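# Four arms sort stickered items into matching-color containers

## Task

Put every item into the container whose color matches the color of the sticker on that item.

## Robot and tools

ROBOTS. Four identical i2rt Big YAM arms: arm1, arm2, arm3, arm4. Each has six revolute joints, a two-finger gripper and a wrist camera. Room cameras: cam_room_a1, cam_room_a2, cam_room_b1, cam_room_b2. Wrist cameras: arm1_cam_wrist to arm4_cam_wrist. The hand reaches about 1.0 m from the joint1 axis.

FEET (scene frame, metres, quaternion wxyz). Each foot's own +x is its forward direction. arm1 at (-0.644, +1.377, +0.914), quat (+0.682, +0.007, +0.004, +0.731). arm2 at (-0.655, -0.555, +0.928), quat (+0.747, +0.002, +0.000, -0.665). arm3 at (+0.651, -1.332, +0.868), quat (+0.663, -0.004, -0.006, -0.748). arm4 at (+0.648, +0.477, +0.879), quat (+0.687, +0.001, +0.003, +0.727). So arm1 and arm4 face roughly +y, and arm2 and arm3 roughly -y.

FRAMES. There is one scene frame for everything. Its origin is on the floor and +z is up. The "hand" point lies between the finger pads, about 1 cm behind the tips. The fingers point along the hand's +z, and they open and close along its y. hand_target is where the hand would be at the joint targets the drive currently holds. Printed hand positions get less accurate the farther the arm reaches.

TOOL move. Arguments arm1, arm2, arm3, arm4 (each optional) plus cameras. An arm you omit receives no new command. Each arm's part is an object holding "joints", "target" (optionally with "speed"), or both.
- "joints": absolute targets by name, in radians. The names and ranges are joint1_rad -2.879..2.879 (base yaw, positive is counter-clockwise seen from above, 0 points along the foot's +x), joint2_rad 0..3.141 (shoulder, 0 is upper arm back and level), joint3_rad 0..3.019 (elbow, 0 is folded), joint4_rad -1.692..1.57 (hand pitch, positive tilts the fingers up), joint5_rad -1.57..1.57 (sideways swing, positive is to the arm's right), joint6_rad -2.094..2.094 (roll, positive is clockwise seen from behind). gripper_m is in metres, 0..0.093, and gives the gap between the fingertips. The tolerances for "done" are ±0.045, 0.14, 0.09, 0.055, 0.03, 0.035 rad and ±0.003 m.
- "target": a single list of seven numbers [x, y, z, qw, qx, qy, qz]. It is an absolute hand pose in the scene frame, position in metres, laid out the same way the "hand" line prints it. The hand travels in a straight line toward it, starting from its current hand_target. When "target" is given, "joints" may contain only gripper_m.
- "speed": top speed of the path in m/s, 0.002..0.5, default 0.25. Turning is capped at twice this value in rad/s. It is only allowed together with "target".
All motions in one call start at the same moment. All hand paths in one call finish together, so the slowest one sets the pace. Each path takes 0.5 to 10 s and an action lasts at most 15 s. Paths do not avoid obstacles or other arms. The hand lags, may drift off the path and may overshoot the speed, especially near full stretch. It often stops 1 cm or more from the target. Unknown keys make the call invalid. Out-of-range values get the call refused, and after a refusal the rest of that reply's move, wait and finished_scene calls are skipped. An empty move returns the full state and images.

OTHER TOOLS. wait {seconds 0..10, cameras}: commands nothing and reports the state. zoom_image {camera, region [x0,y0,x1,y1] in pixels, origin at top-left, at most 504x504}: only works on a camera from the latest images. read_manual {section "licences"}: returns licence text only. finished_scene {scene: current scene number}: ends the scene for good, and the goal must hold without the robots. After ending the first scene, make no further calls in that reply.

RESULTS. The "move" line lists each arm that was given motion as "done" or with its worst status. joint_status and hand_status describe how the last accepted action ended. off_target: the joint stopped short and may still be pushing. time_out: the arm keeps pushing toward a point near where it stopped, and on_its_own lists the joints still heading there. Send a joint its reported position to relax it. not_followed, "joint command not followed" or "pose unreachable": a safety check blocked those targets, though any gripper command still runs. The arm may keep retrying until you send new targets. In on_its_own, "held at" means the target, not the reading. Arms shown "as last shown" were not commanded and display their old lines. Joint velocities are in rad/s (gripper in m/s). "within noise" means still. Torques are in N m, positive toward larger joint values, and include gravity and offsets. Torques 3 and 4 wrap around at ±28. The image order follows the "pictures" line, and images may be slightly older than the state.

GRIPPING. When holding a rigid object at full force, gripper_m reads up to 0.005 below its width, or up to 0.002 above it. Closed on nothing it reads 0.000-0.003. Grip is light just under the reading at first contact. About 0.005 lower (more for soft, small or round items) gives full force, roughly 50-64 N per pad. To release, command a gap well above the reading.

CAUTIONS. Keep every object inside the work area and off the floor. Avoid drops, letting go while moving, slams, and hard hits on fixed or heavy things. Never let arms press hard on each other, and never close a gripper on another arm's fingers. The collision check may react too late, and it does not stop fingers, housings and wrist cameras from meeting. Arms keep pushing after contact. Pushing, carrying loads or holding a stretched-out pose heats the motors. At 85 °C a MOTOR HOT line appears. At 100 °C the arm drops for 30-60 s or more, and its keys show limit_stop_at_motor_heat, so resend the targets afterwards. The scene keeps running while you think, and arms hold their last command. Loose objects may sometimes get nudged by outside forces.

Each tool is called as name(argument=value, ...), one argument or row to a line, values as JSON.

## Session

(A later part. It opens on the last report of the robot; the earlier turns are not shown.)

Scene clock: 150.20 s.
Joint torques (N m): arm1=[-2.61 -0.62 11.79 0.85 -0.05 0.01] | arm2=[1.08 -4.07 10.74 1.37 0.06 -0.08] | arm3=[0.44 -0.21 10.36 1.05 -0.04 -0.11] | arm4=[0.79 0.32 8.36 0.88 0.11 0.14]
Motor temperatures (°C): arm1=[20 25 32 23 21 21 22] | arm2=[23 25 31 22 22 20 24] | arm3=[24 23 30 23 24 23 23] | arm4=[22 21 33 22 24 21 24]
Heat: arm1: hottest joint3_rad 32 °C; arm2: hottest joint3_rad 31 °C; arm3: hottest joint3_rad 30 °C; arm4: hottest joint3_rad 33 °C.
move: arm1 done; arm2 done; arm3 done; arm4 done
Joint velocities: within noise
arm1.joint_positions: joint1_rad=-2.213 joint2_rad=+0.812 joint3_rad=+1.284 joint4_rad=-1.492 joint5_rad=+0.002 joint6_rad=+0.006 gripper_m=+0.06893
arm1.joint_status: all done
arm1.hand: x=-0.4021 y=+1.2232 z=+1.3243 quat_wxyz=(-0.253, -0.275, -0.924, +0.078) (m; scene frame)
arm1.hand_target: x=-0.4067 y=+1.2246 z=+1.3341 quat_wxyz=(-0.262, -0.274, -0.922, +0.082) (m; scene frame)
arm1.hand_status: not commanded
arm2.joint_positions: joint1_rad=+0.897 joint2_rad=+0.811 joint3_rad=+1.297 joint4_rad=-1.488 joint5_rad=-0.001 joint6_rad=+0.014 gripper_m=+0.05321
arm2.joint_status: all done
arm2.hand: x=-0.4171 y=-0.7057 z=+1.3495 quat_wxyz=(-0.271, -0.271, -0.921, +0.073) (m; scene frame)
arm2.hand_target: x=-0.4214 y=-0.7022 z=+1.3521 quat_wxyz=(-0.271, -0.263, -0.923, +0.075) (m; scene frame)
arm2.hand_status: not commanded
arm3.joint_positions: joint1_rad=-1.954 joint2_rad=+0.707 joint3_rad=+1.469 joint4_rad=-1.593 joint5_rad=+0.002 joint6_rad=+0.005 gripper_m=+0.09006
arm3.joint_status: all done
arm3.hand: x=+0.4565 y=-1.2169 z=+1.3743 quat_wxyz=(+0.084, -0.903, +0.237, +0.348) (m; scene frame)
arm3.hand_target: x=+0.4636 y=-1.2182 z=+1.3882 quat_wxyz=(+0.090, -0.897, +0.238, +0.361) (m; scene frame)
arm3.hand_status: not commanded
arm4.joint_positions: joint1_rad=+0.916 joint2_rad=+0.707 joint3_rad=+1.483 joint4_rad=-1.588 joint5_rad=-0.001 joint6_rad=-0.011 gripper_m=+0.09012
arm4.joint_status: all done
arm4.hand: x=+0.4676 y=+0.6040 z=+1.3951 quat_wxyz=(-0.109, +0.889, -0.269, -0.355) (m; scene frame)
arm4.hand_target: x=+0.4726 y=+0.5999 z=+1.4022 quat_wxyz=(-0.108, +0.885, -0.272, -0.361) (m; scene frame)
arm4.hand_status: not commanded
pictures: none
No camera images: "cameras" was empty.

move(
  arm1={"target":[-0.25,1.09,1.16,0.3252,0.2911,0.8935,-0.106],"speed":0.35},
  arm2={"target":[-0.248,-0.809,1.16,0.3288,0.259,0.9033,-0.0943],"speed":0.35},
  arm3={"target":[0.3,-1.13,1.16,0.1087,-0.8858,0.2624,0.3669],"speed":0.35},
  arm4={"target":[0.3,0.72,1.16,0.1151,-0.8811,0.2778,0.365],"speed":0.35},
  cameras=[],
)

move(
  arm1={"target":[-0.02,0.925,1.145,0.3252,0.2911,0.8935,-0.106],"speed":0.25},
  arm2={"target":[-0.02,-0.945,1.155,0.3288,0.259,0.9033,-0.0943],"speed":0.25},
  cameras=[],
)

move(
  arm1={"target":[-0.015,0.923,1.06,0.2139,0.3018,0.9265,-0.0697],"speed":0.2},
  arm2={"target":[-0.015,-0.948,1.06,0.2325,0.2674,0.9327,-0.0667],"speed":0.2},
  cameras=["arm1_cam_wrist","arm2_cam_wrist","arm3_cam_wrist","arm4_cam_wrist"],
)

Scene clock: 160.70 s.
Joint torques (N m): arm1=[-2.43 -7.36 12.37 2.17 -0.03 0.06] | arm2=[1.14 -10.87 11.28 2.93 0.16 -0.04] | arm3=[2.43 -6.71 10.1 2.06 0.14 0.03] | arm4=[0.73 -7.88 9.95 1.68 0.23 0.14]
Motor temperatures (°C): arm1=[20 24 33 23 21 21 22] | arm2=[23 25 32 22 22 20 24] | arm3=[24 23 30 23 24 23 23] | arm4=[22 21 33 22 24 21 24]
Heat: arm1: hottest joint3_rad 33 °C; arm2: hottest joint3_rad 32 °C; arm3: hottest joint3_rad 30 °C; arm4: hottest joint3_rad 33 °C.
move: arm1 off_target; arm2 done; arm3 done; arm4 off_target
Joint velocities: within noise
arm1.joint_positions: joint1_rad=-2.265 joint2_rad=+1.205 joint3_rad=+1.007 joint4_rad=-0.702 joint5_rad=-0.008 joint6_rad=-0.001 gripper_m=+0.06893
arm1.joint_status: not commanded
arm1.hand: x=-0.2517 y=+1.0975 z=+1.1461 quat_wxyz=(-0.307, -0.289, -0.902, +0.099) (m; scene frame)
arm1.hand_target: x=-0.2503 y=+1.0903 z=+1.1599 quat_wxyz=(-0.325, -0.291, -0.894, +0.106) (m; scene frame)
arm1.hand_status: off_target (0.016 m and 2.5 deg from the pose sent, 0.260 m and 9.7 deg at the start)
arm2.joint_positions: joint1_rad=+0.897 joint2_rad=+1.204 joint3_rad=+0.976 joint4_rad=-0.668 joint5_rad=+0.003 joint6_rad=+0.014 gripper_m=+0.05321
arm2.joint_status: not commanded
arm2.hand: x=-0.2517 y=-0.8089 z=+1.1567 quat_wxyz=(-0.319, -0.267, -0.905, +0.089) (m; scene frame)
arm2.hand_target: x=-0.2481 y=-0.8090 z=+1.1600 quat_wxyz=(-0.329, -0.259, -0.903, +0.094) (m; scene frame)
arm2.hand_status: done (0.005 m and 1.6 deg from the pose sent, 0.274 m and 7.5 deg at the start)
arm3.joint_positions: joint1_rad=-1.944 joint2_rad=+0.922 joint3_rad=+0.906 joint4_rad=-0.791 joint5_rad=+0.074 joint6_rad=+0.053 gripper_m=+0.09006
arm3.joint_status: not commanded
arm3.hand: x=+0.3045 y=-1.1261 z=+1.1530 quat_wxyz=(+0.109, -0.890, +0.266, +0.354) (m; scene frame)
arm3.hand_target: x=+0.3002 y=-1.1299 z=+1.1601 quat_wxyz=(+0.109, -0.886, +0.263, +0.367) (m; scene frame)
arm3.hand_status: done (0.009 m and 1.6 deg from the pose sent, 0.279 m and 5.0 deg at the start)
arm4.joint_positions: joint1_rad=+0.916 joint2_rad=+0.993 joint3_rad=+0.901 joint4_rad=-0.734 joint5_rad=+0.008 joint6_rad=-0.009 gripper_m=+0.09012
arm4.joint_status: not commanded
arm4.hand: x=+0.3028 y=+0.7165 z=+1.1477 quat_wxyz=(-0.110, +0.890, -0.272, -0.348) (m; scene frame)
arm4.hand_target: x=+0.3001 y=+0.7198 z=+1.1600 quat_wxyz=(-0.115, +0.881, -0.278, -0.365) (m; scene frame)
arm4.hand_status: off_target (0.013 m and 2.4 deg from the pose sent, 0.311 m and 1.9 deg at the start)
pictures: none
No camera images: "cameras" was empty.

Scene clock: 162.60 s.
Joint torques (N m): arm1=[-2.14 -17.44 17.96 1.02 0.07 0.05] | arm2=[1.44 -19.96 17.47 1.51 0.16 0] | arm3=[2.43 -6.71 10.06 2.1 0.16 0.03] | arm4=[0.97 -7.53 10.1 1.65 0.21 0.16]
Motor temperatures (°C): arm1=[20 24 33 23 21 21 22] | arm2=[23 25 32 22 22 20 24] | arm3=[24 23 30 23 24 23 23] | arm4=[22 21 33 22 24 21 24]
Heat: arm1: hottest joint3_rad 33 °C; arm2: hottest joint3_rad 32 °C; arm3: hottest joint3_rad 30 °C; arm4: hottest joint3_rad 33 °C.
move: arm1 off_target; arm2 off_target
Joint velocities: within noise
arm1.joint_positions: joint1_rad=-2.265 joint2_rad=+1.938 joint3_rad=+1.791 joint4_rad=-0.771 joint5_rad=-0.007 joint6_rad=-0.001 gripper_m=+0.06893
arm1.joint_status: not commanded
arm1.hand: x=-0.0324 y=+0.9386 z=+1.1098 quat_wxyz=(-0.299, -0.290, -0.904, +0.097) (m; scene frame)
arm1.hand_target: x=-0.0220 y=+0.9266 z=+1.1453 quat_wxyz=(-0.326, -0.291, -0.893, +0.106) (m; scene frame)
arm1.hand_status: off_target (0.040 m and 3.5 deg from the pose sent, 0.289 m and 2.5 deg at the start)
arm2.joint_positions: joint1_rad=+0.900 joint2_rad=+1.870 joint3_rad=+1.684 joint4_rad=-0.723 joint5_rad=+0.007 joint6_rad=+0.014 gripper_m=+0.05321
arm2.joint_status: not commanded
arm2.hand: x=-0.0389 y=-0.9395 z=+1.1342 quat_wxyz=(-0.313, -0.267, -0.907, +0.088) (m; scene frame)
arm2.hand_target: x=-0.0214 y=-0.9438 z=+1.1552 quat_wxyz=(-0.330, -0.259, -0.903, +0.094) (m; scene frame)
arm2.hand_status: off_target (0.029 m and 2.2 deg from the pose sent, 0.269 m and 1.6 deg at the start)
arm3, arm4: as last shown
arm3.hand_target: x=+0.3002 y=-1.1300 z=+1.1601 quat_wxyz=(+0.109, -0.886, +0.263, +0.367) (m; scene frame)
arm4.hand: x=+0.3028 y=+0.7166 z=+1.1478 quat_wxyz=(-0.110, +0.890, -0.272, -0.348) (m; scene frame)
arm4.hand_target: x=+0.3002 y=+0.7198 z=+1.1600 quat_wxyz=(-0.115, +0.881, -0.278, -0.365) (m; scene frame)
pictures: none
No camera images: "cameras" was empty.

Scene clock: 164.07 s.
Joint torques (N m): arm1=[-1.96 -18.67 17.07 0.65 0.07 0.04] | arm2=[1.44 -22.36 16.47 1.17 0.06 0.01] | arm3=[2.43 -6.71 10.1 2.09 0.15 0.03] | arm4=[0.5 -7.36 9.99 1.8 0.23 0.17]
Motor temperatures (°C): arm1=[20 25 33 23 21 21 22] | arm2=[23 25 33 22 22 20 24] | arm3=[24 23 30 23 24 23 23] | arm4=[22 21 32 22 24 21 24]
Heat: arm1: hottest joint3_rad 33 °C; arm2: hottest joint3_rad 33 °C; arm3: hottest joint3_rad 30 °C; arm4: hottest joint3_rad 32 °C.
move: arm1 off_target; arm2 off_target
Joint velocities: within noise
arm1.joint_positions: joint1_rad=-2.265 joint2_rad=+2.125 joint3_rad=+1.964 joint4_rad=-0.995 joint5_rad=-0.007 joint6_rad=+0.000 gripper_m=+0.06893
arm1.joint_status: not commanded
arm1.hand: x=-0.0285 y=+0.9350 z=+1.0315 quat_wxyz=(-0.189, -0.300, -0.933, +0.061) (m; scene frame)
arm1.hand_target: x=-0.0165 y=+0.9242 z=+1.0603 quat_wxyz=(-0.214, -0.302, -0.926, +0.070) (m; scene frame)
arm1.hand_status: off_target (0.034 m and 3.1 deg from the pose sent, 0.055 m and 10.6 deg at the start)
arm2.joint_positions: joint1_rad=+0.900 joint2_rad=+2.044 joint3_rad=+1.780 joint4_rad=-0.854 joint5_rad=+0.007 joint6_rad=+0.014 gripper_m=+0.05321
arm2.joint_status: not commanded
arm2.hand: x=-0.0337 y=-0.9423 z=+1.0418 quat_wxyz=(-0.216, -0.274, -0.935, +0.061) (m; scene frame)
arm2.hand_target: x=-0.0162 y=-0.9470 z=+1.0604 quat_wxyz=(-0.233, -0.267, -0.933, +0.067) (m; scene frame)
arm2.hand_status: off_target (0.027 m and 2.2 deg from the pose sent, 0.078 m and 10.0 deg at the start)
arm3, arm4: as last shown
arm3.hand_target: x=+0.3002 y=-1.1300 z=+1.1601 quat_wxyz=(+0.109, -0.886, +0.262, +0.367) (m; scene frame)
pictures: arm1_cam_wrist, arm2_cam_wrist, arm3_cam_wrist, arm4_cam_wrist
Images, in order (width x height): arm1_cam_wrist 672x504, arm2_cam_wrist 672x504, arm3_cam_wrist 672x504, arm4_cam_wrist 672x504.

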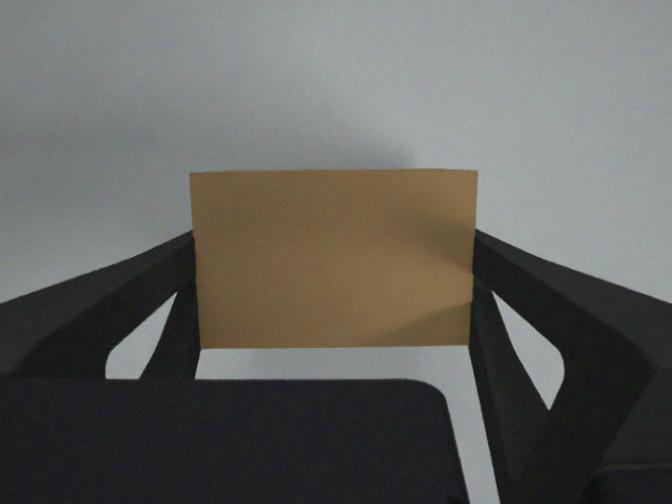

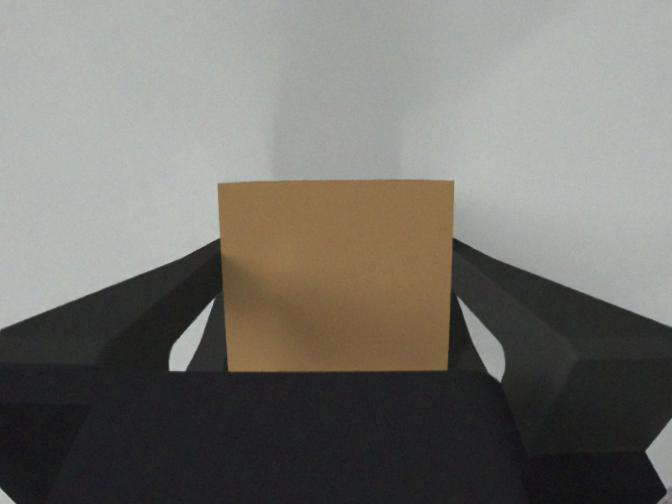

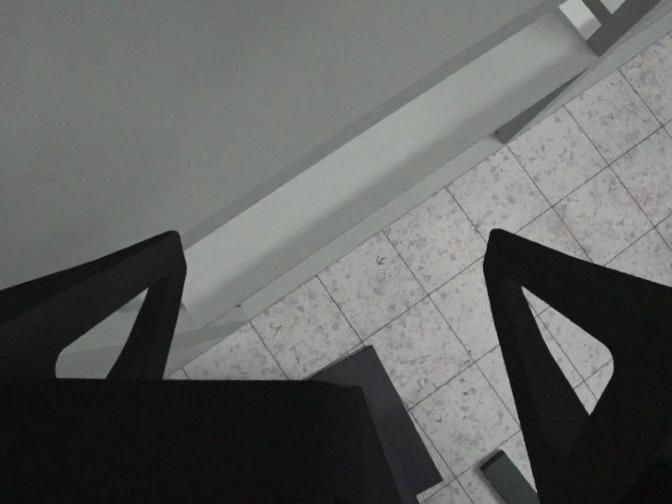

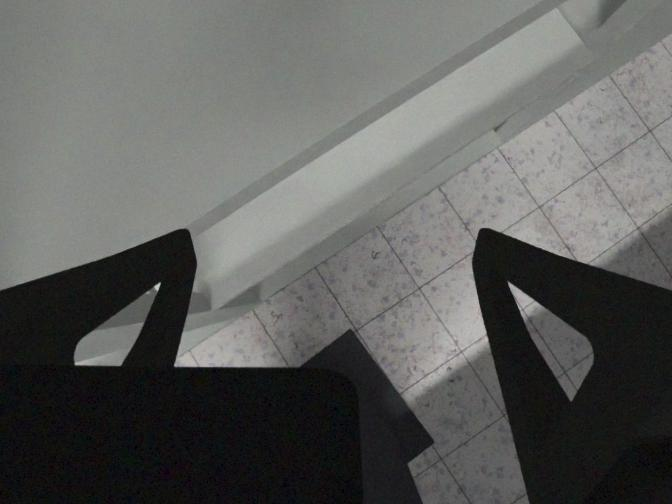

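move(
  arm1={"target":[-0.010,0.915,1.035,0.2139,0.3018,0.9265,-0.0697],"speed":0.1},
  arm2={"target":[-0.010,-0.951,1.035,0.2325,0.2674,0.9327,-0.0667],"speed":0.1},
  cameras=[],
)

move(
  arm1={"target":[-0.010,0.915,1.015,0.2139,0.3018,0.9265,-0.0697],"speed":0.06},
  arm2={"target":[-0.010,-0.951,1.015,0.2325,0.2674,0.9327,-0.0667],"speed":0.06},
  cameras=[],
)

Scene clock: 170.00 s.
Joint torques (N m): arm1=[-2.61 -18.55 16.4 1.62 0.01 0.03] | arm2=[1.38 -20.89 15.45 2.36 0.06 0.01] | arm3=[2.43 -6.65 10.11 2.1 0.16 0.02] | arm4=[0.56 -7.71 10.02 1.77 0.2 0.15]
Motor temperatures (°C): arm1=[20 25 33 23 21 21 22] | arm2=[23 25 35 22 22 20 24] | arm3=[24 23 30 23 24 23 23] | arm4=[22 21 32 22 24 21 24]
Heat: arm1: hottest joint3_rad 33 °C; arm2: hottest joint3_rad 35 °C; arm3: hottest joint3_rad 30 °C; arm4: hottest joint3_rad 32 °C.
move: arm1 off_target; arm2 off_target
Joint velocities: within noise
arm1.joint_positions: joint1_rad=-2.265 joint2_rad=+2.142 joint3_rad=+1.972 joint4_rad=-0.980 joint5_rad=-0.007 joint6_rad=+0.000 gripper_m=+0.06893
arm1.joint_status: not commanded
arm1.hand: x=-0.0241 y=+0.9319 z=+1.0246 quat_wxyz=(-0.192, -0.300, -0.932, +0.062) (m; scene frame)
arm1.hand_target: x=-0.0113 y=+0.9160 z=+1.0353 quat_wxyz=(-0.214, -0.302, -0.926, +0.070) (m; scene frame)
arm1.hand_status: off_target (0.024 m and 2.7 deg from the pose sent, 0.027 m and 3.1 deg at the start)
arm2.joint_positions: joint1_rad=+0.900 joint2_rad=+2.060 joint3_rad=+1.780 joint4_rad=-0.838 joint5_rad=+0.007 joint6_rad=+0.014 gripper_m=+0.05321
arm2.joint_status: not commanded
arm2.hand: x=-0.0310 y=-0.9440 z=+1.0319 quat_wxyz=(-0.215, -0.274, -0.935, +0.061) (m; scene frame)
arm2.hand_target: x=-0.0111 y=-0.9500 z=+1.0354 quat_wxyz=(-0.233, -0.267, -0.933, +0.067) (m; scene frame)
arm2.hand_status: off_target (0.022 m and 2.2 deg from the pose sent, 0.026 m and 2.2 deg at the start)
arm3, arm4: as last shown
pictures: none
No camera images: "cameras" was empty.

Scene clock: 170.97 s.
Joint torques (N m): arm1=[-2.37 -17.14 13.79 1.83 0.01 0.05] | arm2=[1.32 -20.19 13.31 2.52 0.05 0.01] | arm3=[2.32 -6.59 10.07 2.11 0.15 0.02] | arm4=[1.08 -7.59 10.11 1.74 0.19 0.18]
Motor temperatures (°C): arm1=[20 25 34 23 21 21 22] | arm2=[23 25 35 22 22 20 24] | arm3=[24 23 30 23 24 23 23] | arm4=[22 21 32 22 24 21 24]
Heat: arm1: hottest joint3_rad 34 °C; arm2: hottest joint3_rad 35 °C; arm3: hottest joint3_rad 30 °C; arm4: hottest joint3_rad 32 °C.
move: arm1 off_target; arm2 off_target
Joint velocities: within noise
arm1.joint_positions: joint1_rad=-2.265 joint2_rad=+2.149 joint3_rad=+1.972 joint4_rad=-0.938 joint5_rad=-0.007 joint6_rad=+0.000 gripper_m=+0.06893
arm1.joint_status: not commanded
arm1.hand: x=-0.0164 y=+0.9263 z=+1.0235 quat_wxyz=(-0.209, -0.299, -0.929, +0.067) (m; scene frame)
arm1.hand_target: x=-0.0105 y=+0.9155 z=+1.0149 quat_wxyz=(-0.214, -0.302, -0.926, +0.070) (m; scene frame)
arm1.hand_status: off_target (0.016 m and 0.8 deg from the pose sent, 0.024 m and 2.7 deg at the start)
arm2.joint_positions: joint1_rad=+0.900 joint2_rad=+2.068 joint3_rad=+1.780 joint4_rad=-0.798 joint5_rad=+0.007 joint6_rad=+0.014 gripper_m=+0.05321
arm2.joint_status: not commanded
arm2.hand: x=-0.0237 y=-0.9486 z=+1.0312 quat_wxyz=(-0.231, -0.273, -0.932, +0.066) (m; scene frame)
arm2.hand_target: x=-0.0109 y=-0.9502 z=+1.0152 quat_wxyz=(-0.233, -0.267, -0.933, +0.067) (m; scene frame)
arm2.hand_status: off_target (0.021 m and 0.7 deg from the pose sent, 0.028 m and 2.2 deg at the start)
arm3, arm4: as last shown
arm4.hand: x=+0.3028 y=+0.7166 z=+1.1478 quat_wxyz=(-0.110, +0.890, -0.273, -0.348) (m; scene frame)
pictures: none
No camera images: "cameras" was empty.

move(
  arm1={"joints":{"gripper_m":0.09}},
  arm2={"joints":{"gripper_m":0.078}},
  arm3={"target":[0.13,-1.036,1.165,0.1087,-0.8858,0.2624,0.3669],"speed":0.25},
  arm4={"target":[0.13,0.83,1.17,0.1151,-0.8811,0.2778,0.365],"speed":0.25},
  cameras=[],
)

move(
  arm1={"target":[-0.09,0.97,1.09,0.3252,0.2911,0.8935,-0.106],"speed":0.15},
  arm2={"target":[-0.09,-0.92,1.09,0.3288,0.259,0.9033,-0.0943],"speed":0.15},
  cameras=["arm1_cam_wrist","arm2_cam_wrist"],
)

Scene clock: 178.17 s.
Joint torques (N m): arm1=[-2.32 -18.43 13.63 1.57 0.04 0.04] | arm2=[1.38 -20.48 13.27 2.45 0.06 0.01] | arm3=[1.73 -14.62 14.28 1.69 -0.04 -0.06] | arm4=[1.32 -15.68 13.01 1.18 0.2 0.17]
Motor temperatures (°C): arm1=[20 26 34 23 21 21 22] | arm2=[23 25 35 22 22 20 24] | arm3=[24 23 30 23 24 23 23] | arm4=[22 21 32 22 24 21 24]
Heat: arm1: hottest joint3_rad 34 °C; arm2: hottest joint3_rad 35 °C; arm3: hottest joint3_rad 30 °C; arm4: hottest joint3_rad 32 °C.
move: arm1 done; arm2 done; arm3 off_target; arm4 off_target
Joint velocities: within noise
arm1.joint_positions: joint1_rad=-2.265 joint2_rad=+2.166 joint3_rad=+1.972 joint4_rad=-0.937 joint5_rad=-0.007 joint6_rad=+0.000 gripper_m=+0.08996
arm1.joint_status: all done
arm1.hand: x=-0.0168 y=+0.9265 z=+1.0107 quat_wxyz=(-0.201, -0.299, -0.931, +0.065) (m; scene frame)
arm1.hand_target: x=-0.0106 y=+0.9155 z=+1.0150 quat_wxyz=(-0.214, -0.302, -0.926, +0.070) (m; scene frame)
arm1.hand_status: not commanded
arm2.joint_positions: joint1_rad=+0.900 joint2_rad=+2.072 joint3_rad=+1.780 joint4_rad=-0.795 joint5_rad=+0.007 joint6_rad=+0.014 gripper_m=+0.07793
arm2.joint_status: all done
arm2.hand: x=-0.0232 y=-0.9489 z=+1.0285 quat_wxyz=(-0.230, -0.273, -0.932, +0.066) (m; scene frame)
arm2.hand_target: x=-0.0109 y=-0.9503 z=+1.0153 quat_wxyz=(-0.233, -0.267, -0.933, +0.067) (m; scene frame)
arm2.hand_status: not commanded
arm3.joint_positions: joint1_rad=-1.944 joint2_rad=+1.436 joint3_rad=+1.281 joint4_rad=-0.685 joint5_rad=+0.072 joint6_rad=+0.053 gripper_m=+0.09006
arm3.joint_status: not commanded
arm3.hand: x=+0.1454 y=-1.0410 z=+1.1348 quat_wxyz=(+0.105, -0.896, +0.267, +0.339) (m; scene frame)
arm3.hand_target: x=+0.1317 y=-1.0368 z=+1.1650 quat_wxyz=(+0.109, -0.886, +0.262, +0.367) (m; scene frame)
arm3.hand_status: off_target (0.034 m and 3.5 deg from the pose sent, 0.197 m and 1.6 deg at the start)
arm4.joint_positions: joint1_rad=+0.917 joint2_rad=+1.512 joint3_rad=+1.348 joint4_rad=-0.665 joint5_rad=+0.015 joint6_rad=-0.002 gripper_m=+0.09012
arm4.joint_status: not commanded
arm4.hand: x=+0.1450 y=+0.8249 z=+1.1480 quat_wxyz=(-0.112, +0.890, -0.277, -0.346) (m; scene frame)
arm4.hand_target: x=+0.1312 y=+0.8293 z=+1.1702 quat_wxyz=(-0.115, +0.881, -0.278, -0.365) (m; scene frame)
arm4.hand_status: off_target (0.027 m and 2.4 deg from the pose sent, 0.208 m and 2.3 deg at the start)
pictures: none
No camera images: "cameras" was empty.

Scene clock: 179.67 s.
Joint torques (N m): arm1=[-2.55 -16.32 11.1 1.91 -0.08 0] | arm2=[0.21 -19.43 10.02 2.8 -0.2 -0.08] | arm3=[1.73 -14.51 14.26 1.65 -0.04 -0.04] | arm4=[1.73 -15.44 12.93 0.98 0.2 0.16]
Motor temperatures (°C): arm1=[20 26 34 23 21 21 22] | arm2=[23 26 35 22 22 20 24] | arm3=[24 23 30 23 24 23 23] | arm4=[22 21 33 22 24 21 24]
Heat: arm1: hottest joint3_rad 34 °C; arm2: hottest joint3_rad 35 °C; arm3: hottest joint3_rad 30 °C; arm4: hottest joint3_rad 33 °C.
move: arm1 off_target; arm2 done
Joint velocities: within noise
arm1.joint_positions: joint1_rad=-2.266 joint2_rad=+1.767 joint3_rad=+1.447 joint4_rad=-0.566 joint5_rad=-0.008 joint6_rad=+0.004 gripper_m=+0.08996
arm1.joint_status: not commanded
arm1.hand: x=-0.0880 y=+0.9781 z=+1.0806 quat_wxyz=(-0.313, -0.290, -0.899, +0.100) (m; scene frame)
arm1.hand_target: x=-0.0902 y=+0.9700 z=+1.0900 quat_wxyz=(-0.325, -0.291, -0.893, +0.106) (m; scene frame)
arm1.hand_status: off_target (0.013 m and 1.6 deg from the pose sent, 0.116 m and 15.7 deg at the start)
arm2.joint_positions: joint1_rad=+0.889 joint2_rad=+1.753 joint3_rad=+1.396 joint4_rad=-0.521 joint5_rad=-0.003 joint6_rad=+0.001 gripper_m=+0.07793
arm2.joint_status: not commanded
arm2.hand: x=-0.0866 y=-0.9166 z=+1.0945 quat_wxyz=(-0.327, -0.263, -0.903, +0.092) (m; scene frame)
arm2.hand_target: x=-0.0901 y=-0.9201 z=+1.0899 quat_wxyz=(-0.328, -0.259, -0.903, +0.094) (m; scene frame)
arm2.hand_status: done (0.007 m and 0.6 deg from the pose sent, 0.095 m and 12.3 deg at the start)
arm3, arm4: as last shown
pictures: arm1_cam_wrist, arm2_cam_wrist
Images, in order (width x height): arm1_cam_wrist 672x504, arm2_cam_wrist 672x504.

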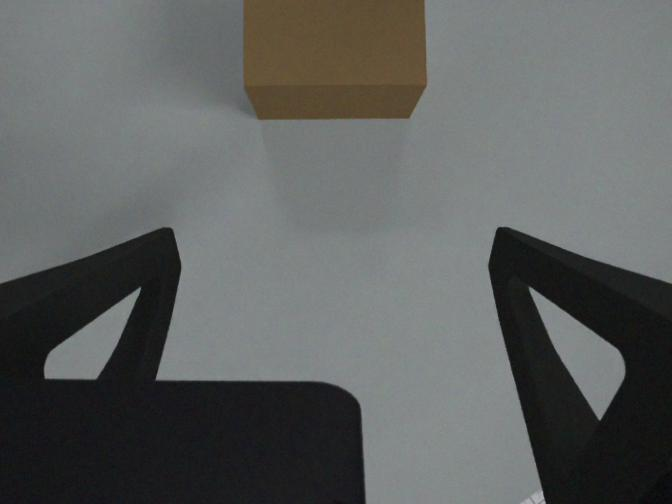

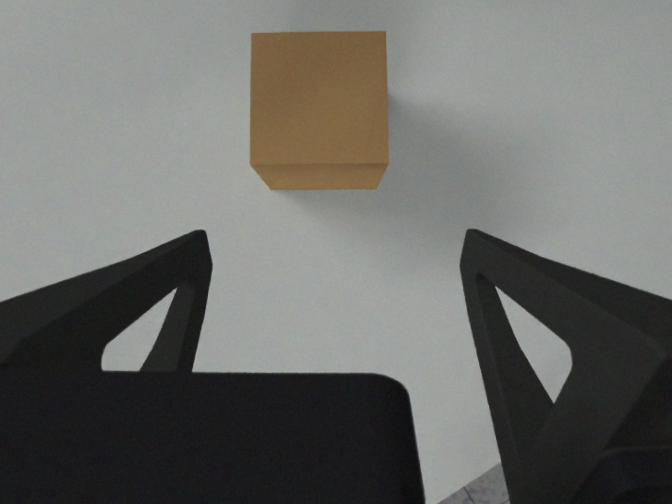

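move(
  arm1={"target":[-0.26,1.095,1.15,0.3252,0.2911,0.8935,-0.106],"speed":0.35},
  arm2={"target":[-0.26,-0.80,1.15,0.3288,0.259,0.9033,-0.0943],"speed":0.35},
  cameras=["arm3_cam_wrist","arm4_cam_wrist"],
)

move(
  arm3={"target":[0.045,-0.992,1.125,0.1087,-0.8858,0.2624,0.3669],"speed":0.25},
  arm4={"target":[0.03,0.915,1.12,0.1151,-0.8811,0.2778,0.365],"speed":0.25},
  cameras=["arm3_cam_wrist","arm4_cam_wrist"],
)

Scene clock: 188.20 s.
Joint torques (N m): arm1=[-2.49 -4.89 11.9 1.01 -0.06 -0.06] | arm2=[1.49 -8.41 10.51 1.57 0.16 0.11] | arm3=[1.79 -14.51 14.3 1.66 -0.04 -0.05] | arm4=[1.79 -15.21 12.94 0.99 0.22 0.2]
Motor temperatures (°C): arm1=[20 25 34 23 21 21 22] | arm2=[23 26 34 22 22 20 24] | arm3=[24 23 30 23 24 23 23] | arm4=[22 22 35 22 24 21 24]
Heat: arm1: hottest joint3_rad 34 °C; arm2: hottest joint3_rad 34 °C; arm3: hottest joint3_rad 30 °C; arm4: hottest joint3_rad 35 °C.
move: arm1 done; arm2 off_target
Joint velocities: within noise
arm1.joint_positions: joint1_rad=-2.269 joint2_rad=+1.158 joint3_rad=+0.969 joint4_rad=-0.652 joint5_rad=-0.011 joint6_rad=+0.004 gripper_m=+0.08996
arm1.joint_status: not commanded
arm1.hand: x=-0.2571 y=+1.0994 z=+1.1555 quat_wxyz=(-0.334, -0.289, -0.891, +0.106) (m; scene frame)
arm1.hand_target: x=-0.2601 y=+1.0951 z=+1.1500 quat_wxyz=(-0.325, -0.291, -0.893, +0.106) (m; scene frame)
arm1.hand_status: done (0.008 m and 1.1 deg from the pose sent, 0.219 m and 1.6 deg at the start)
arm2.joint_positions: joint1_rad=+0.896 joint2_rad=+1.149 joint3_rad=+0.932 joint4_rad=-0.613 joint5_rad=+0.006 joint6_rad=+0.001 gripper_m=+0.07793
arm2.joint_status: not commanded
arm2.hand: x=-0.2582 y=-0.8056 z=+1.1667 quat_wxyz=(-0.348, -0.259, -0.896, +0.100) (m; scene frame)
arm2.hand_target: x=-0.2604 y=-0.8000 z=+1.1502 quat_wxyz=(-0.329, -0.259, -0.903, +0.094) (m; scene frame)
arm2.hand_status: off_target (0.018 m and 2.4 deg from the pose sent, 0.216 m and 0.6 deg at the start)
arm3, arm4: as last shown
arm4.hand: x=+0.1450 y=+0.8249 z=+1.1480 quat_wxyz=(-0.112, +0.889, -0.277, -0.346) (m; scene frame)
pictures: arm3_cam_wrist, arm4_cam_wrist
Images, in order (width x height): arm3_cam_wrist 672x504, arm4_cam_wrist 672x504.

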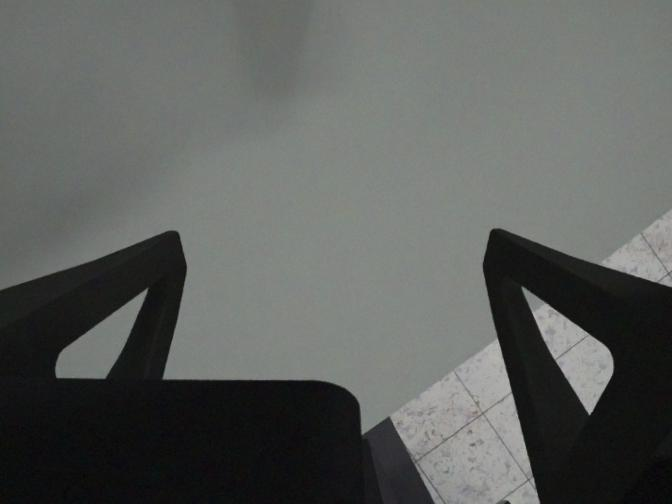

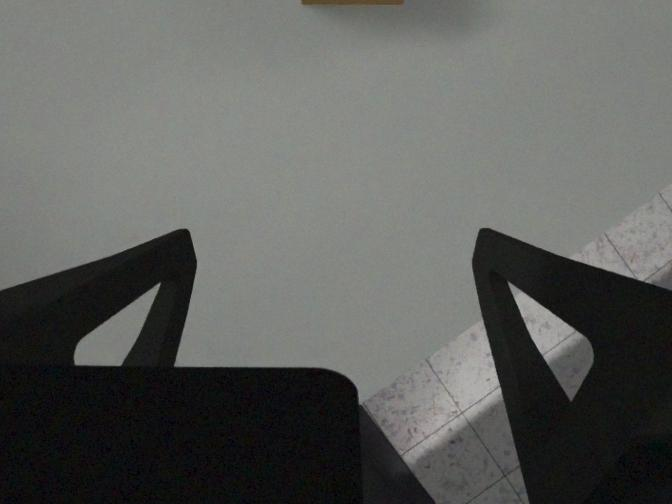

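Scene clock: 189.63 s.
Joint torques (N m): arm1=[-2.78 -4.66 11.79 1.11 -0.09 0.02] | arm2=[1.49 -8.29 10.5 1.54 0.16 0.11] | arm3=[1.85 -18.84 14.35 1.87 -0.01 -0.05] | arm4=[0.32 -21.89 13.14 1.07 -0.05 0.01]
Motor temperatures (°C): arm1=[20 25 34 23 21 21 22] | arm2=[23 26 34 22 22 20 23] | arm3=[24 23 31 23 24 23 23] | arm4=[22 22 35 22 24 21 24]
Heat: arm1: hottest joint3_rad 34 °C; arm2: hottest joint3_rad 34 °C; arm3: hottest joint3_rad 31 °C; arm4: hottest joint3_rad 35 °C.
move: arm3 off_target; arm4 off_target
Joint velocities: within noise
arm1, arm2: as last shown
arm1.joint_positions: joint1_rad=-2.269 joint2_rad=+1.158 joint3_rad=+0.969 joint4_rad=-0.652 joint5_rad=-0.011 joint6_rad=+0.003 gripper_m=+0.08996
arm3.joint_positions: joint1_rad=-1.944 joint2_rad=+1.695 joint3_rad=+1.482 joint4_rad=-0.634 joint5_rad=+0.072 joint6_rad=+0.053 gripper_m=+0.09006
arm3.joint_status: not commanded
arm3.hand: x=+0.0640 y=-0.9977 z=+1.0940 quat_wxyz=(+0.104, -0.897, +0.267, +0.336) (m; scene frame)
arm3.hand_target: x=+0.0470 y=-0.9930 z=+1.1253 quat_wxyz=(+0.109, -0.886, +0.262, +0.367) (m; scene frame)
arm3.hand_status: off_target (0.037 m and 3.9 deg from the pose sent, 0.112 m and 3.5 deg at the start)
arm4.joint_positions: joint1_rad=+0.907 joint2_rad=+1.874 joint3_rad=+1.684 joint4_rad=-0.643 joint5_rad=+0.006 joint6_rad=-0.002 gripper_m=+0.09012
arm4.joint_status: not commanded
arm4.hand: x=+0.0407 y=+0.9025 z=+1.0967 quat_wxyz=(-0.109, +0.889, -0.280, -0.345) (m; scene frame)
arm4.hand_target: x=+0.0314 y=+0.9141 z=+1.1202 quat_wxyz=(-0.115, +0.881, -0.278, -0.365) (m; scene frame)
arm4.hand_status: off_target (0.028 m and 2.6 deg from the pose sent, 0.149 m and 2.4 deg at the start)
pictures: arm3_cam_wrist, arm4_cam_wrist
Images, in order (width x height): arm3_cam_wrist 672x504, arm4_cam_wrist 672x504.

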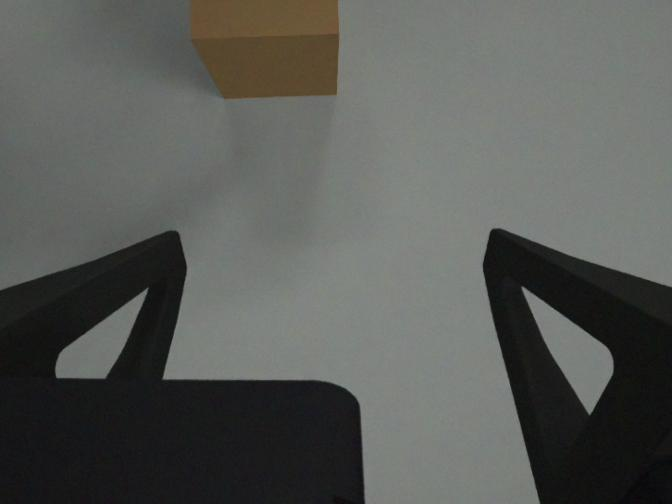

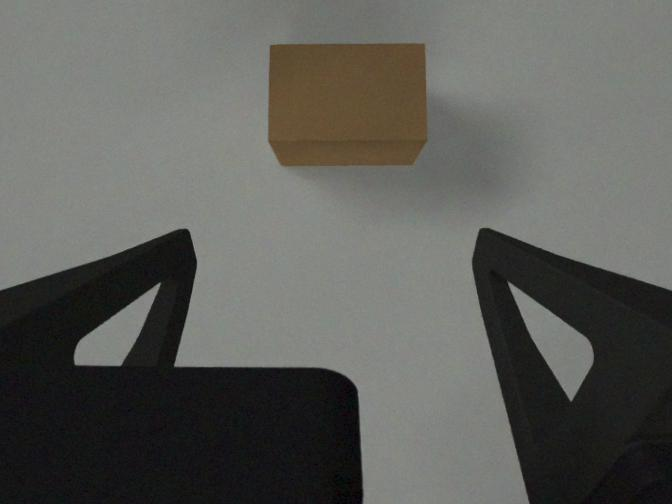

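move(
  arm3={"target":[-0.030,-0.982,1.087,0.1087,-0.8858,0.2624,0.3669],"speed":0.15},
  arm4={"target":[-0.022,0.960,1.045,0.1151,-0.8811,0.2778,0.365],"speed":0.15},
  cameras=["arm3_cam_wrist","arm4_cam_wrist"],
)

Scene clock: 206.43 s.
Joint torques (N m): arm1=[-2.26 -4.6 11.74 1.28 -0.05 -0.09] | arm2=[1.55 -8.41 10.51 1.57 0.16 0.11] | arm3=[2.2 -21.6 14.41 1.77 0.17 0.02] | arm4=[0.5 -24.18 13.03 1.55 -0.04 -0.04]
Motor temperatures (°C): arm1=[20 25 35 23 21 21 22] | arm2=[23 26 34 22 22 20 23] | arm3=[24 24 34 23 24 23 23] | arm4=[22 24 40 22 24 21 24]
Heat: arm1: hottest joint3_rad 35 °C; arm2: hottest joint3_rad 34 °C; arm3: hottest joint3_rad 34 °C; arm4: hottest joint3_rad 40 °C.
move: arm3 off_target; arm4 off_target
Joint velocities: within noise
arm1, arm2: as last shown
arm3.joint_positions: joint1_rad=-1.909 joint2_rad=+1.894 joint3_rad=+1.672 joint4_rad=-0.616 joint5_rad=+0.096 joint6_rad=+0.075 gripper_m=+0.09006
arm3.joint_status: not commanded
arm3.hand: x=-0.0091 y=-0.9837 z=+1.0619 quat_wxyz=(+0.106, -0.896, +0.265, +0.340) (m; scene frame)
arm3.hand_target: x=-0.0282 y=-0.9830 z=+1.0875 quat_wxyz=(+0.108, -0.886, +0.262, +0.367) (m; scene frame)
arm3.hand_status: off_target (0.033 m and 3.3 deg from the pose sent, 0.095 m and 3.9 deg at the start)
arm4.joint_positions: joint1_rad=+0.898 joint2_rad=+2.096 joint3_rad=+1.848 joint4_rad=-0.593 joint5_rad=-0.001 joint6_rad=-0.003 gripper_m=+0.09012
arm4.joint_status: not commanded
arm4.hand: x=-0.0090 y=+0.9444 z=+1.0261 quat_wxyz=(-0.106, +0.890, -0.283, -0.342) (m; scene frame)
arm4.hand_target: x=-0.0204 y=+0.9590 z=+1.0455 quat_wxyz=(-0.115, +0.881, -0.278, -0.365) (m; scene frame)
arm4.hand_status: off_target (0.028 m and 3.1 deg from the pose sent, 0.099 m and 2.6 deg at the start)
pictures: arm3_cam_wrist, arm4_cam_wrist
Images, in order (width x height): arm3_cam_wrist 672x504, arm4_cam_wrist 672x504.

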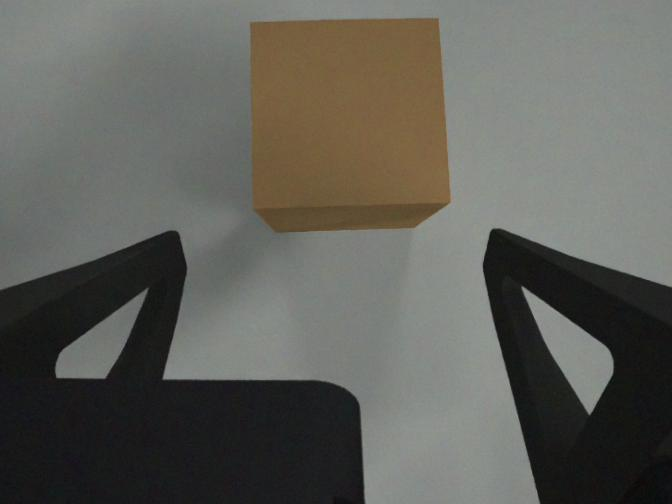

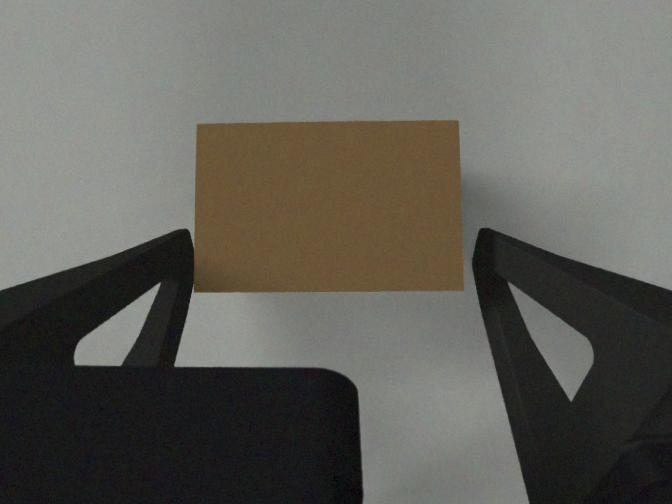

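move(
  arm3={"target":[-0.062,-0.956,1.062,0.1087,-0.8858,0.2624,0.3669],"speed":0.12},
  arm4={"target":[-0.034,0.966,1.028,0.1151,-0.8811,0.2778,0.365],"speed":0.12},
  cameras=["arm3_cam_wrist","arm4_cam_wrist"],
)

Scene clock: 217.23 s.
Joint torques (N m): arm1=[-3.08 -4.66 11.7 1.07 -0.03 -0.04] | arm2=[1.49 -8.29 10.5 1.55 0.16 0.11] | arm3=[1.32 -23.71 14.3 1.63 -0.02 -0.1] | arm4=[0.5 -23.53 13.05 1.59 0.07 -0.02]
Motor temperatures (°C): arm1=[20 25 35 23 21 21 22] | arm2=[23 26 33 22 22 20 23] | arm3=[24 24 35 23 24 23 23] | arm4=[22 24 40 22 24 21 24]
Heat: arm1: hottest joint3_rad 35 °C; arm2: hottest joint3_rad 33 °C; arm3: hottest joint3_rad 35 °C; arm4: hottest joint3_rad 40 °C.
move: arm3 off_target; arm4 off_target
Joint velocities: within noise
arm1, arm2: as last shown
arm3.joint_positions: joint1_rad=-1.909 joint2_rad=+2.021 joint3_rad=+1.801 joint4_rad=-0.615 joint5_rad=+0.091 joint6_rad=+0.075 gripper_m=+0.09006
arm3.joint_status: not commanded
arm3.hand: x=-0.0470 y=-0.9662 z=+1.0368 quat_wxyz=(+0.104, -0.896, +0.264, +0.342) (m; scene frame)
arm3.hand_target: x=-0.0603 y=-0.9569 z=+1.0625 quat_wxyz=(+0.109, -0.886, +0.262, +0.367) (m; scene frame)
arm3.hand_status: off_target (0.031 m and 3.1 deg from the pose sent, 0.060 m and 3.3 deg at the start)
arm4.joint_positions: joint1_rad=+0.898 joint2_rad=+2.134 joint3_rad=+1.888 joint4_rad=-0.582 joint5_rad=-0.001 joint6_rad=-0.003 gripper_m=+0.09012
arm4.joint_status: not commanded
arm4.hand: x=-0.0200 y=+0.9521 z=+1.0198 quat_wxyz=(-0.108, +0.888, -0.282, -0.348) (m; scene frame)
arm4.hand_target: x=-0.0327 y=+0.9650 z=+1.0281 quat_wxyz=(-0.115, +0.881, -0.278, -0.365) (m; scene frame)
arm4.hand_status: off_target (0.021 m and 2.3 deg from the pose sent, 0.033 m and 3.1 deg at the start)
pictures: arm3_cam_wrist, arm4_cam_wrist
Images, in order (width x height): arm3_cam_wrist 672x504, arm4_cam_wrist 672x504.

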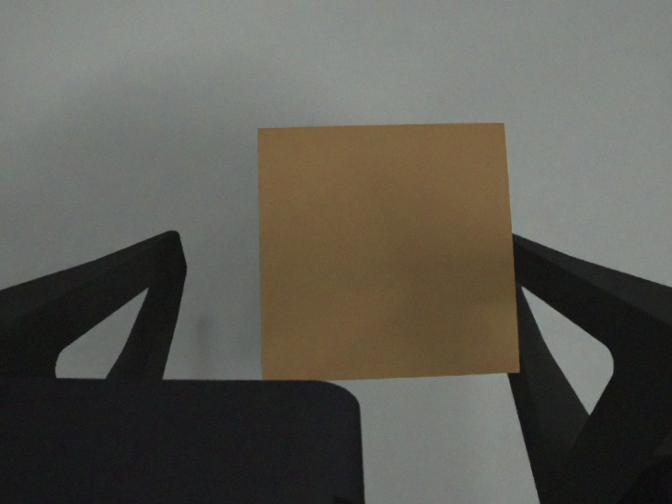

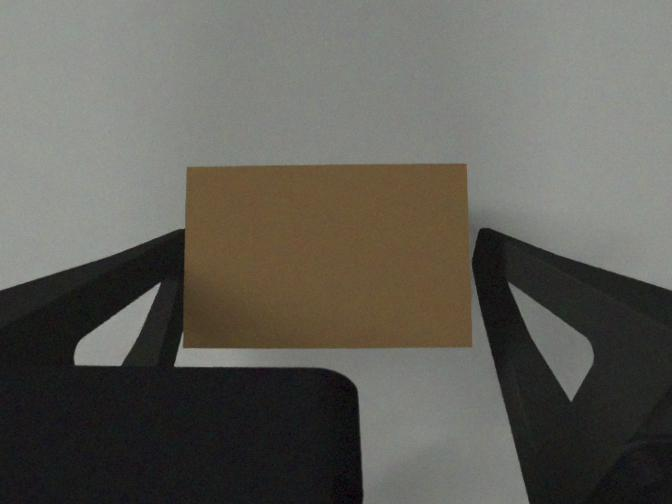

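move(
  arm3={"target":[-0.0545,-0.945,1.062,0.1087,-0.8858,0.2624,0.3669],"speed":0.1},
  arm4={"target":[-0.034,0.963,1.014,0.1151,-0.8811,0.2778,0.365],"speed":0.1},
  cameras=["arm3_cam_wrist","arm4_cam_wrist"],
)

Scene clock: 223.63 s.
Joint torques (N m): arm1=[-2.84 -4.89 11.59 1.13 -0.09 -0.04] | arm2=[1.49 -8.35 10.56 1.55 0.16 0.11] | arm3=[0.56 -24.06 13.72 1.8 -0.03 -0.12] | arm4=[0.85 -23.36 11.15 1.8 0.11 -0.02]
Motor temperatures (°C): arm1=[20 25 35 23 21 21 21] | arm2=[23 25 33 22 22 20 23] | arm3=[24 24 36 23 24 23 23] | arm4=[22 24 40 22 24 21 24]
Heat: arm1: hottest joint3_rad 35 °C; arm2: hottest joint3_rad 33 °C; arm3: hottest joint3_rad 36 °C; arm4: hottest joint3_rad 40 °C.
move: arm3 off_target; arm4 off_target
Joint velocities: within noise
arm1, arm2: as last shown
arm3.joint_positions: joint1_rad=-1.919 joint2_rad=+2.021 joint3_rad=+1.801 joint4_rad=-0.615 joint5_rad=+0.078 joint6_rad=+0.066 gripper_m=+0.09006
arm3.joint_status: not commanded
arm3.hand: x=-0.0447 y=-0.9615 z=+1.0366 quat_wxyz=(+0.102, -0.897, +0.262, +0.342) (m; scene frame)
arm3.hand_target: x=-0.0528 y=-0.9457 z=+1.0625 quat_wxyz=(+0.109, -0.886, +0.262, +0.367) (m; scene frame)
arm3.hand_status: off_target (0.032 m and 3.2 deg from the pose sent, 0.034 m and 3.1 deg at the start)
arm4.joint_positions: joint1_rad=+0.898 joint2_rad=+2.135 joint3_rad=+1.888 joint4_rad=-0.552 joint5_rad=-0.001 joint6_rad=-0.003 gripper_m=+0.09012
arm4.joint_status: not commanded
arm4.hand: x=-0.0244 y=+0.9553 z=+1.0236 quat_wxyz=(-0.112, +0.883, -0.281, -0.360) (m; scene frame)
arm4.hand_target: x=-0.0333 y=+0.9624 z=+1.0140 quat_wxyz=(-0.115, +0.881, -0.278, -0.365) (m; scene frame)
arm4.hand_status: off_target (0.016 m and 0.8 deg from the pose sent, 0.019 m and 2.3 deg at the start)
pictures: arm3_cam_wrist, arm4_cam_wrist
Images, in order (width x height): arm3_cam_wrist 672x504, arm4_cam_wrist 672x504.

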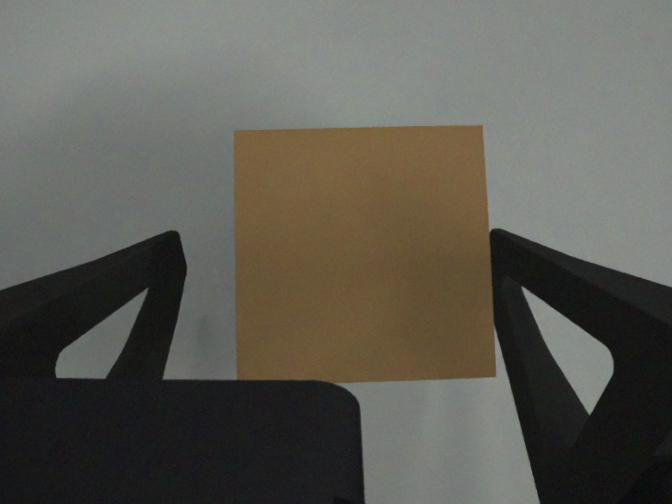

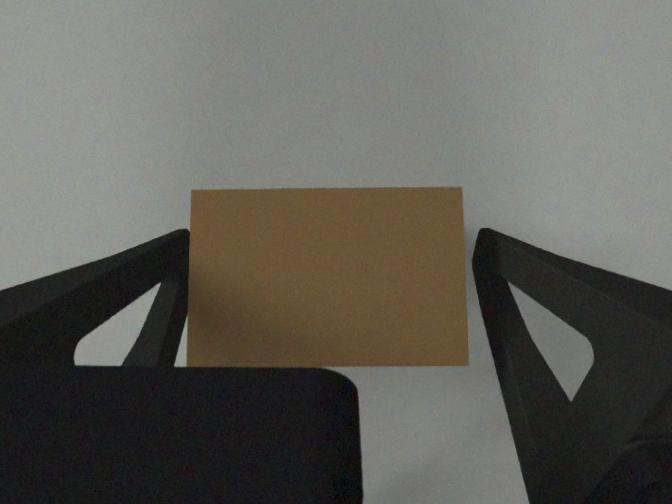

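move(
  arm3={"target":[-0.049,-0.937,1.060,0.1087,-0.8858,0.2624,0.3669],"speed":0.1},
  arm4={"target":[-0.0345,0.962,1.0,0.1151,-0.8811,0.2778,0.365],"speed":0.1},
  cameras=["arm3_cam_wrist","arm4_cam_wrist"],
)

Scene clock: 231.27 s.
Joint torques (N m): arm1=[-3.08 -5.07 11.77 1.09 -0.07 -0.07] | arm2=[1.44 -8.35 10.52 1.58 0.16 0.11] | arm3=[0.67 -24.29 13.09 2.04 -0.03 -0.11] | arm4=[0.97 -23.71 9.89 1.8 0.14 0.02]
Motor temperatures (°C): arm1=[20 25 35 23 21 21 21] | arm2=[23 25 33 22 22 20 23] | arm3=[24 24 36 23 24 23 23] | arm4=[22 25 39 22 24 21 24]
Heat: arm1: hottest joint3_rad 35 °C; arm2: hottest joint3_rad 33 °C; arm3: hottest joint3_rad 36 °C; arm4: hottest joint3_rad 39 °C.
move: arm3 off_target; arm4 off_target
Joint velocities: within noise
arm1, arm2: as last shown
arm3.joint_positions: joint1_rad=-1.934 joint2_rad=+2.021 joint3_rad=+1.801 joint4_rad=-0.615 joint5_rad=+0.068 joint6_rad=+0.056 gripper_m=+0.09006
arm3.joint_status: not commanded
arm3.hand: x=-0.0400 y=-0.9525 z=+1.0364 quat_wxyz=(+0.101, -0.896, +0.263, +0.342) (m; scene frame)
arm3.hand_target: x=-0.0476 y=-0.9377 z=+1.0604 quat_wxyz=(+0.109, -0.886, +0.262, +0.367) (m; scene frame)
arm3.hand_status: off_target (0.030 m and 3.2 deg from the pose sent, 0.034 m and 3.2 deg at the start)
arm4.joint_positions: joint1_rad=+0.898 joint2_rad=+2.147 joint3_rad=+1.888 joint4_rad=-0.523 joint5_rad=-0.001 joint6_rad=-0.003 gripper_m=+0.09012
arm4.joint_status: not commanded
arm4.hand: x=-0.0288 y=+0.9584 z=+1.0190 quat_wxyz=(-0.114, +0.879, -0.280, -0.368) (m; scene frame)
arm4.hand_target: x=-0.0338 y=+0.9614 z=+1.0001 quat_wxyz=(-0.115, +0.881, -0.278, -0.365) (m; scene frame)
arm4.hand_status: off_target (0.020 m and 0.4 deg from the pose sent, 0.027 m and 0.8 deg at the start)
pictures: arm3_cam_wrist, arm4_cam_wrist
Images, in order (width x height): arm3_cam_wrist 672x504, arm4_cam_wrist 672x504.

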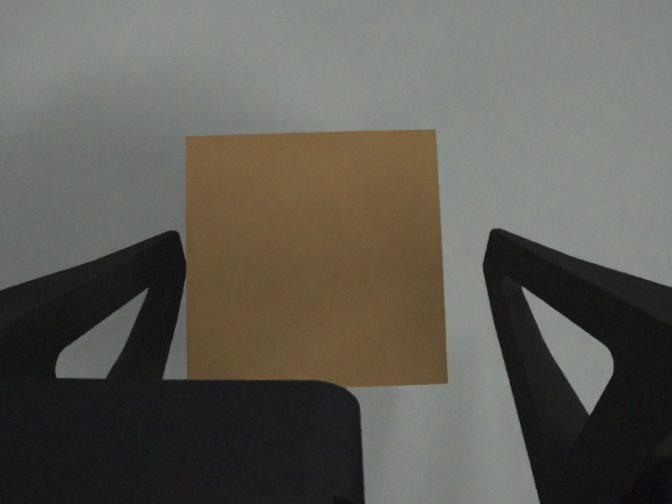

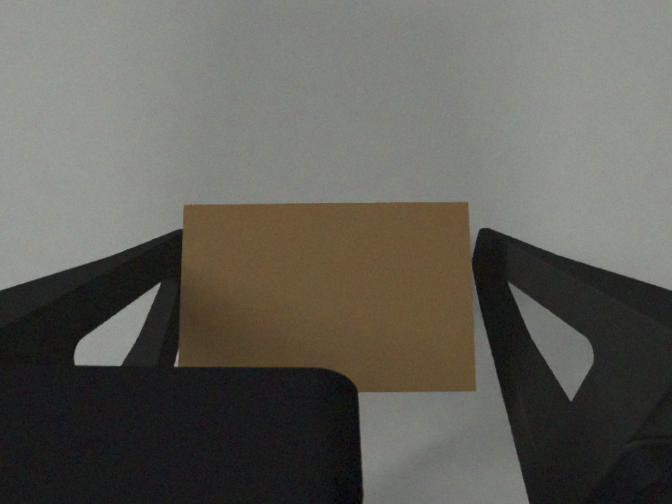

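move(
  arm3={"joints":{"gripper_m":0.045}},
  arm4={"target":[-0.033,0.959,0.986,0.1151,-0.8811,0.2778,0.365],"speed":0.06},
  cameras=["arm3_cam_wrist","arm4_cam_wrist"],
)

Scene clock: 236.83 s.
Joint torques (N m): arm1=[-2.32 -4.66 11.85 1.22 -0.07 -0.07] | arm2=[1.49 -8.41 10.47 1.57 0.16 0.11] | arm3=[0.73 -24.18 13.11 2 0.02 -0.11] | arm4=[1.14 -23.41 8.85 1.84 0.14 -0.01]
Motor temperatures (°C): arm1=[20 25 35 23 21 21 21] | arm2=[23 25 33 22 22 20 23] | arm3=[24 24 36 23 24 23 23] | arm4=[22 25 38 22 24 21 24]
Heat: arm1: hottest joint3_rad 35 °C; arm2: hottest joint3_rad 33 °C; arm3: hottest joint3_rad 36 °C; arm4: hottest joint3_rad 38 °C.
move: arm3 off_target; arm4 off_target
Joint velocities: within noise
arm1, arm2: as last shown
arm3.joint_positions: joint1_rad=-1.934 joint2_rad=+2.021 joint3_rad=+1.801 joint4_rad=-0.614 joint5_rad=+0.066 joint6_rad=+0.055 gripper_m=+0.05320
arm3.joint_status: gripper_m off_target (ended at +0.05322, target +0.04500)
arm3.hand: x=-0.0402 y=-0.9527 z=+1.0365 quat_wxyz=(+0.101, -0.897, +0.262, +0.343) (m; scene frame)
arm3.hand_target: x=-0.0476 y=-0.9378 z=+1.0605 quat_wxyz=(+0.109, -0.886, +0.262, +0.367) (m; scene frame)
arm3.hand_status: not commanded
arm4.joint_positions: joint1_rad=+0.898 joint2_rad=+2.148 joint3_rad=+1.869 joint4_rad=-0.487 joint5_rad=-0.001 joint6_rad=-0.003 gripper_m=+0.09011
arm4.joint_status: not commanded
arm4.hand: x=-0.0294 y=+0.9590 z=+1.0144 quat_wxyz=(-0.117, +0.876, -0.279, -0.375) (m; scene frame)
arm4.hand_target: x=-0.0320 y=+0.9583 z=+0.9863 quat_wxyz=(-0.115, +0.881, -0.278, -0.365) (m; scene frame)
arm4.hand_status: off_target (0.029 m and 1.3 deg from the pose sent, 0.033 m and 0.4 deg at the start)
pictures: arm3_cam_wrist, arm4_cam_wrist
Images, in order (width x height): arm3_cam_wrist 672x504, arm4_cam_wrist 672x504.

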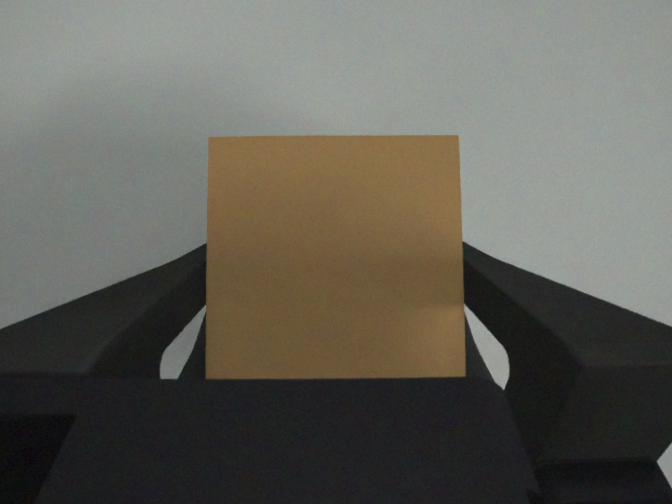

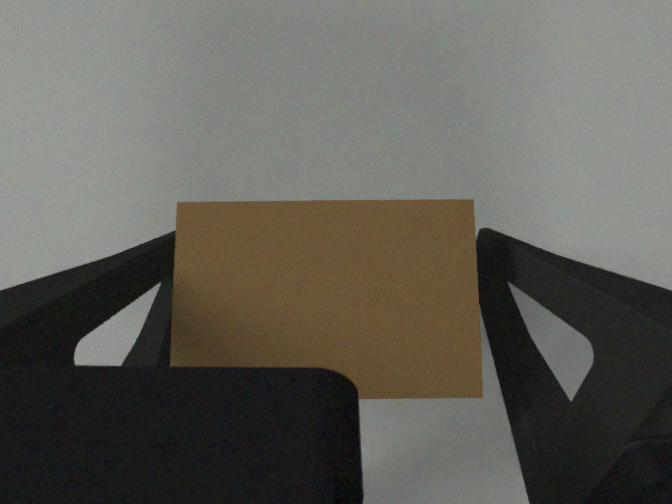

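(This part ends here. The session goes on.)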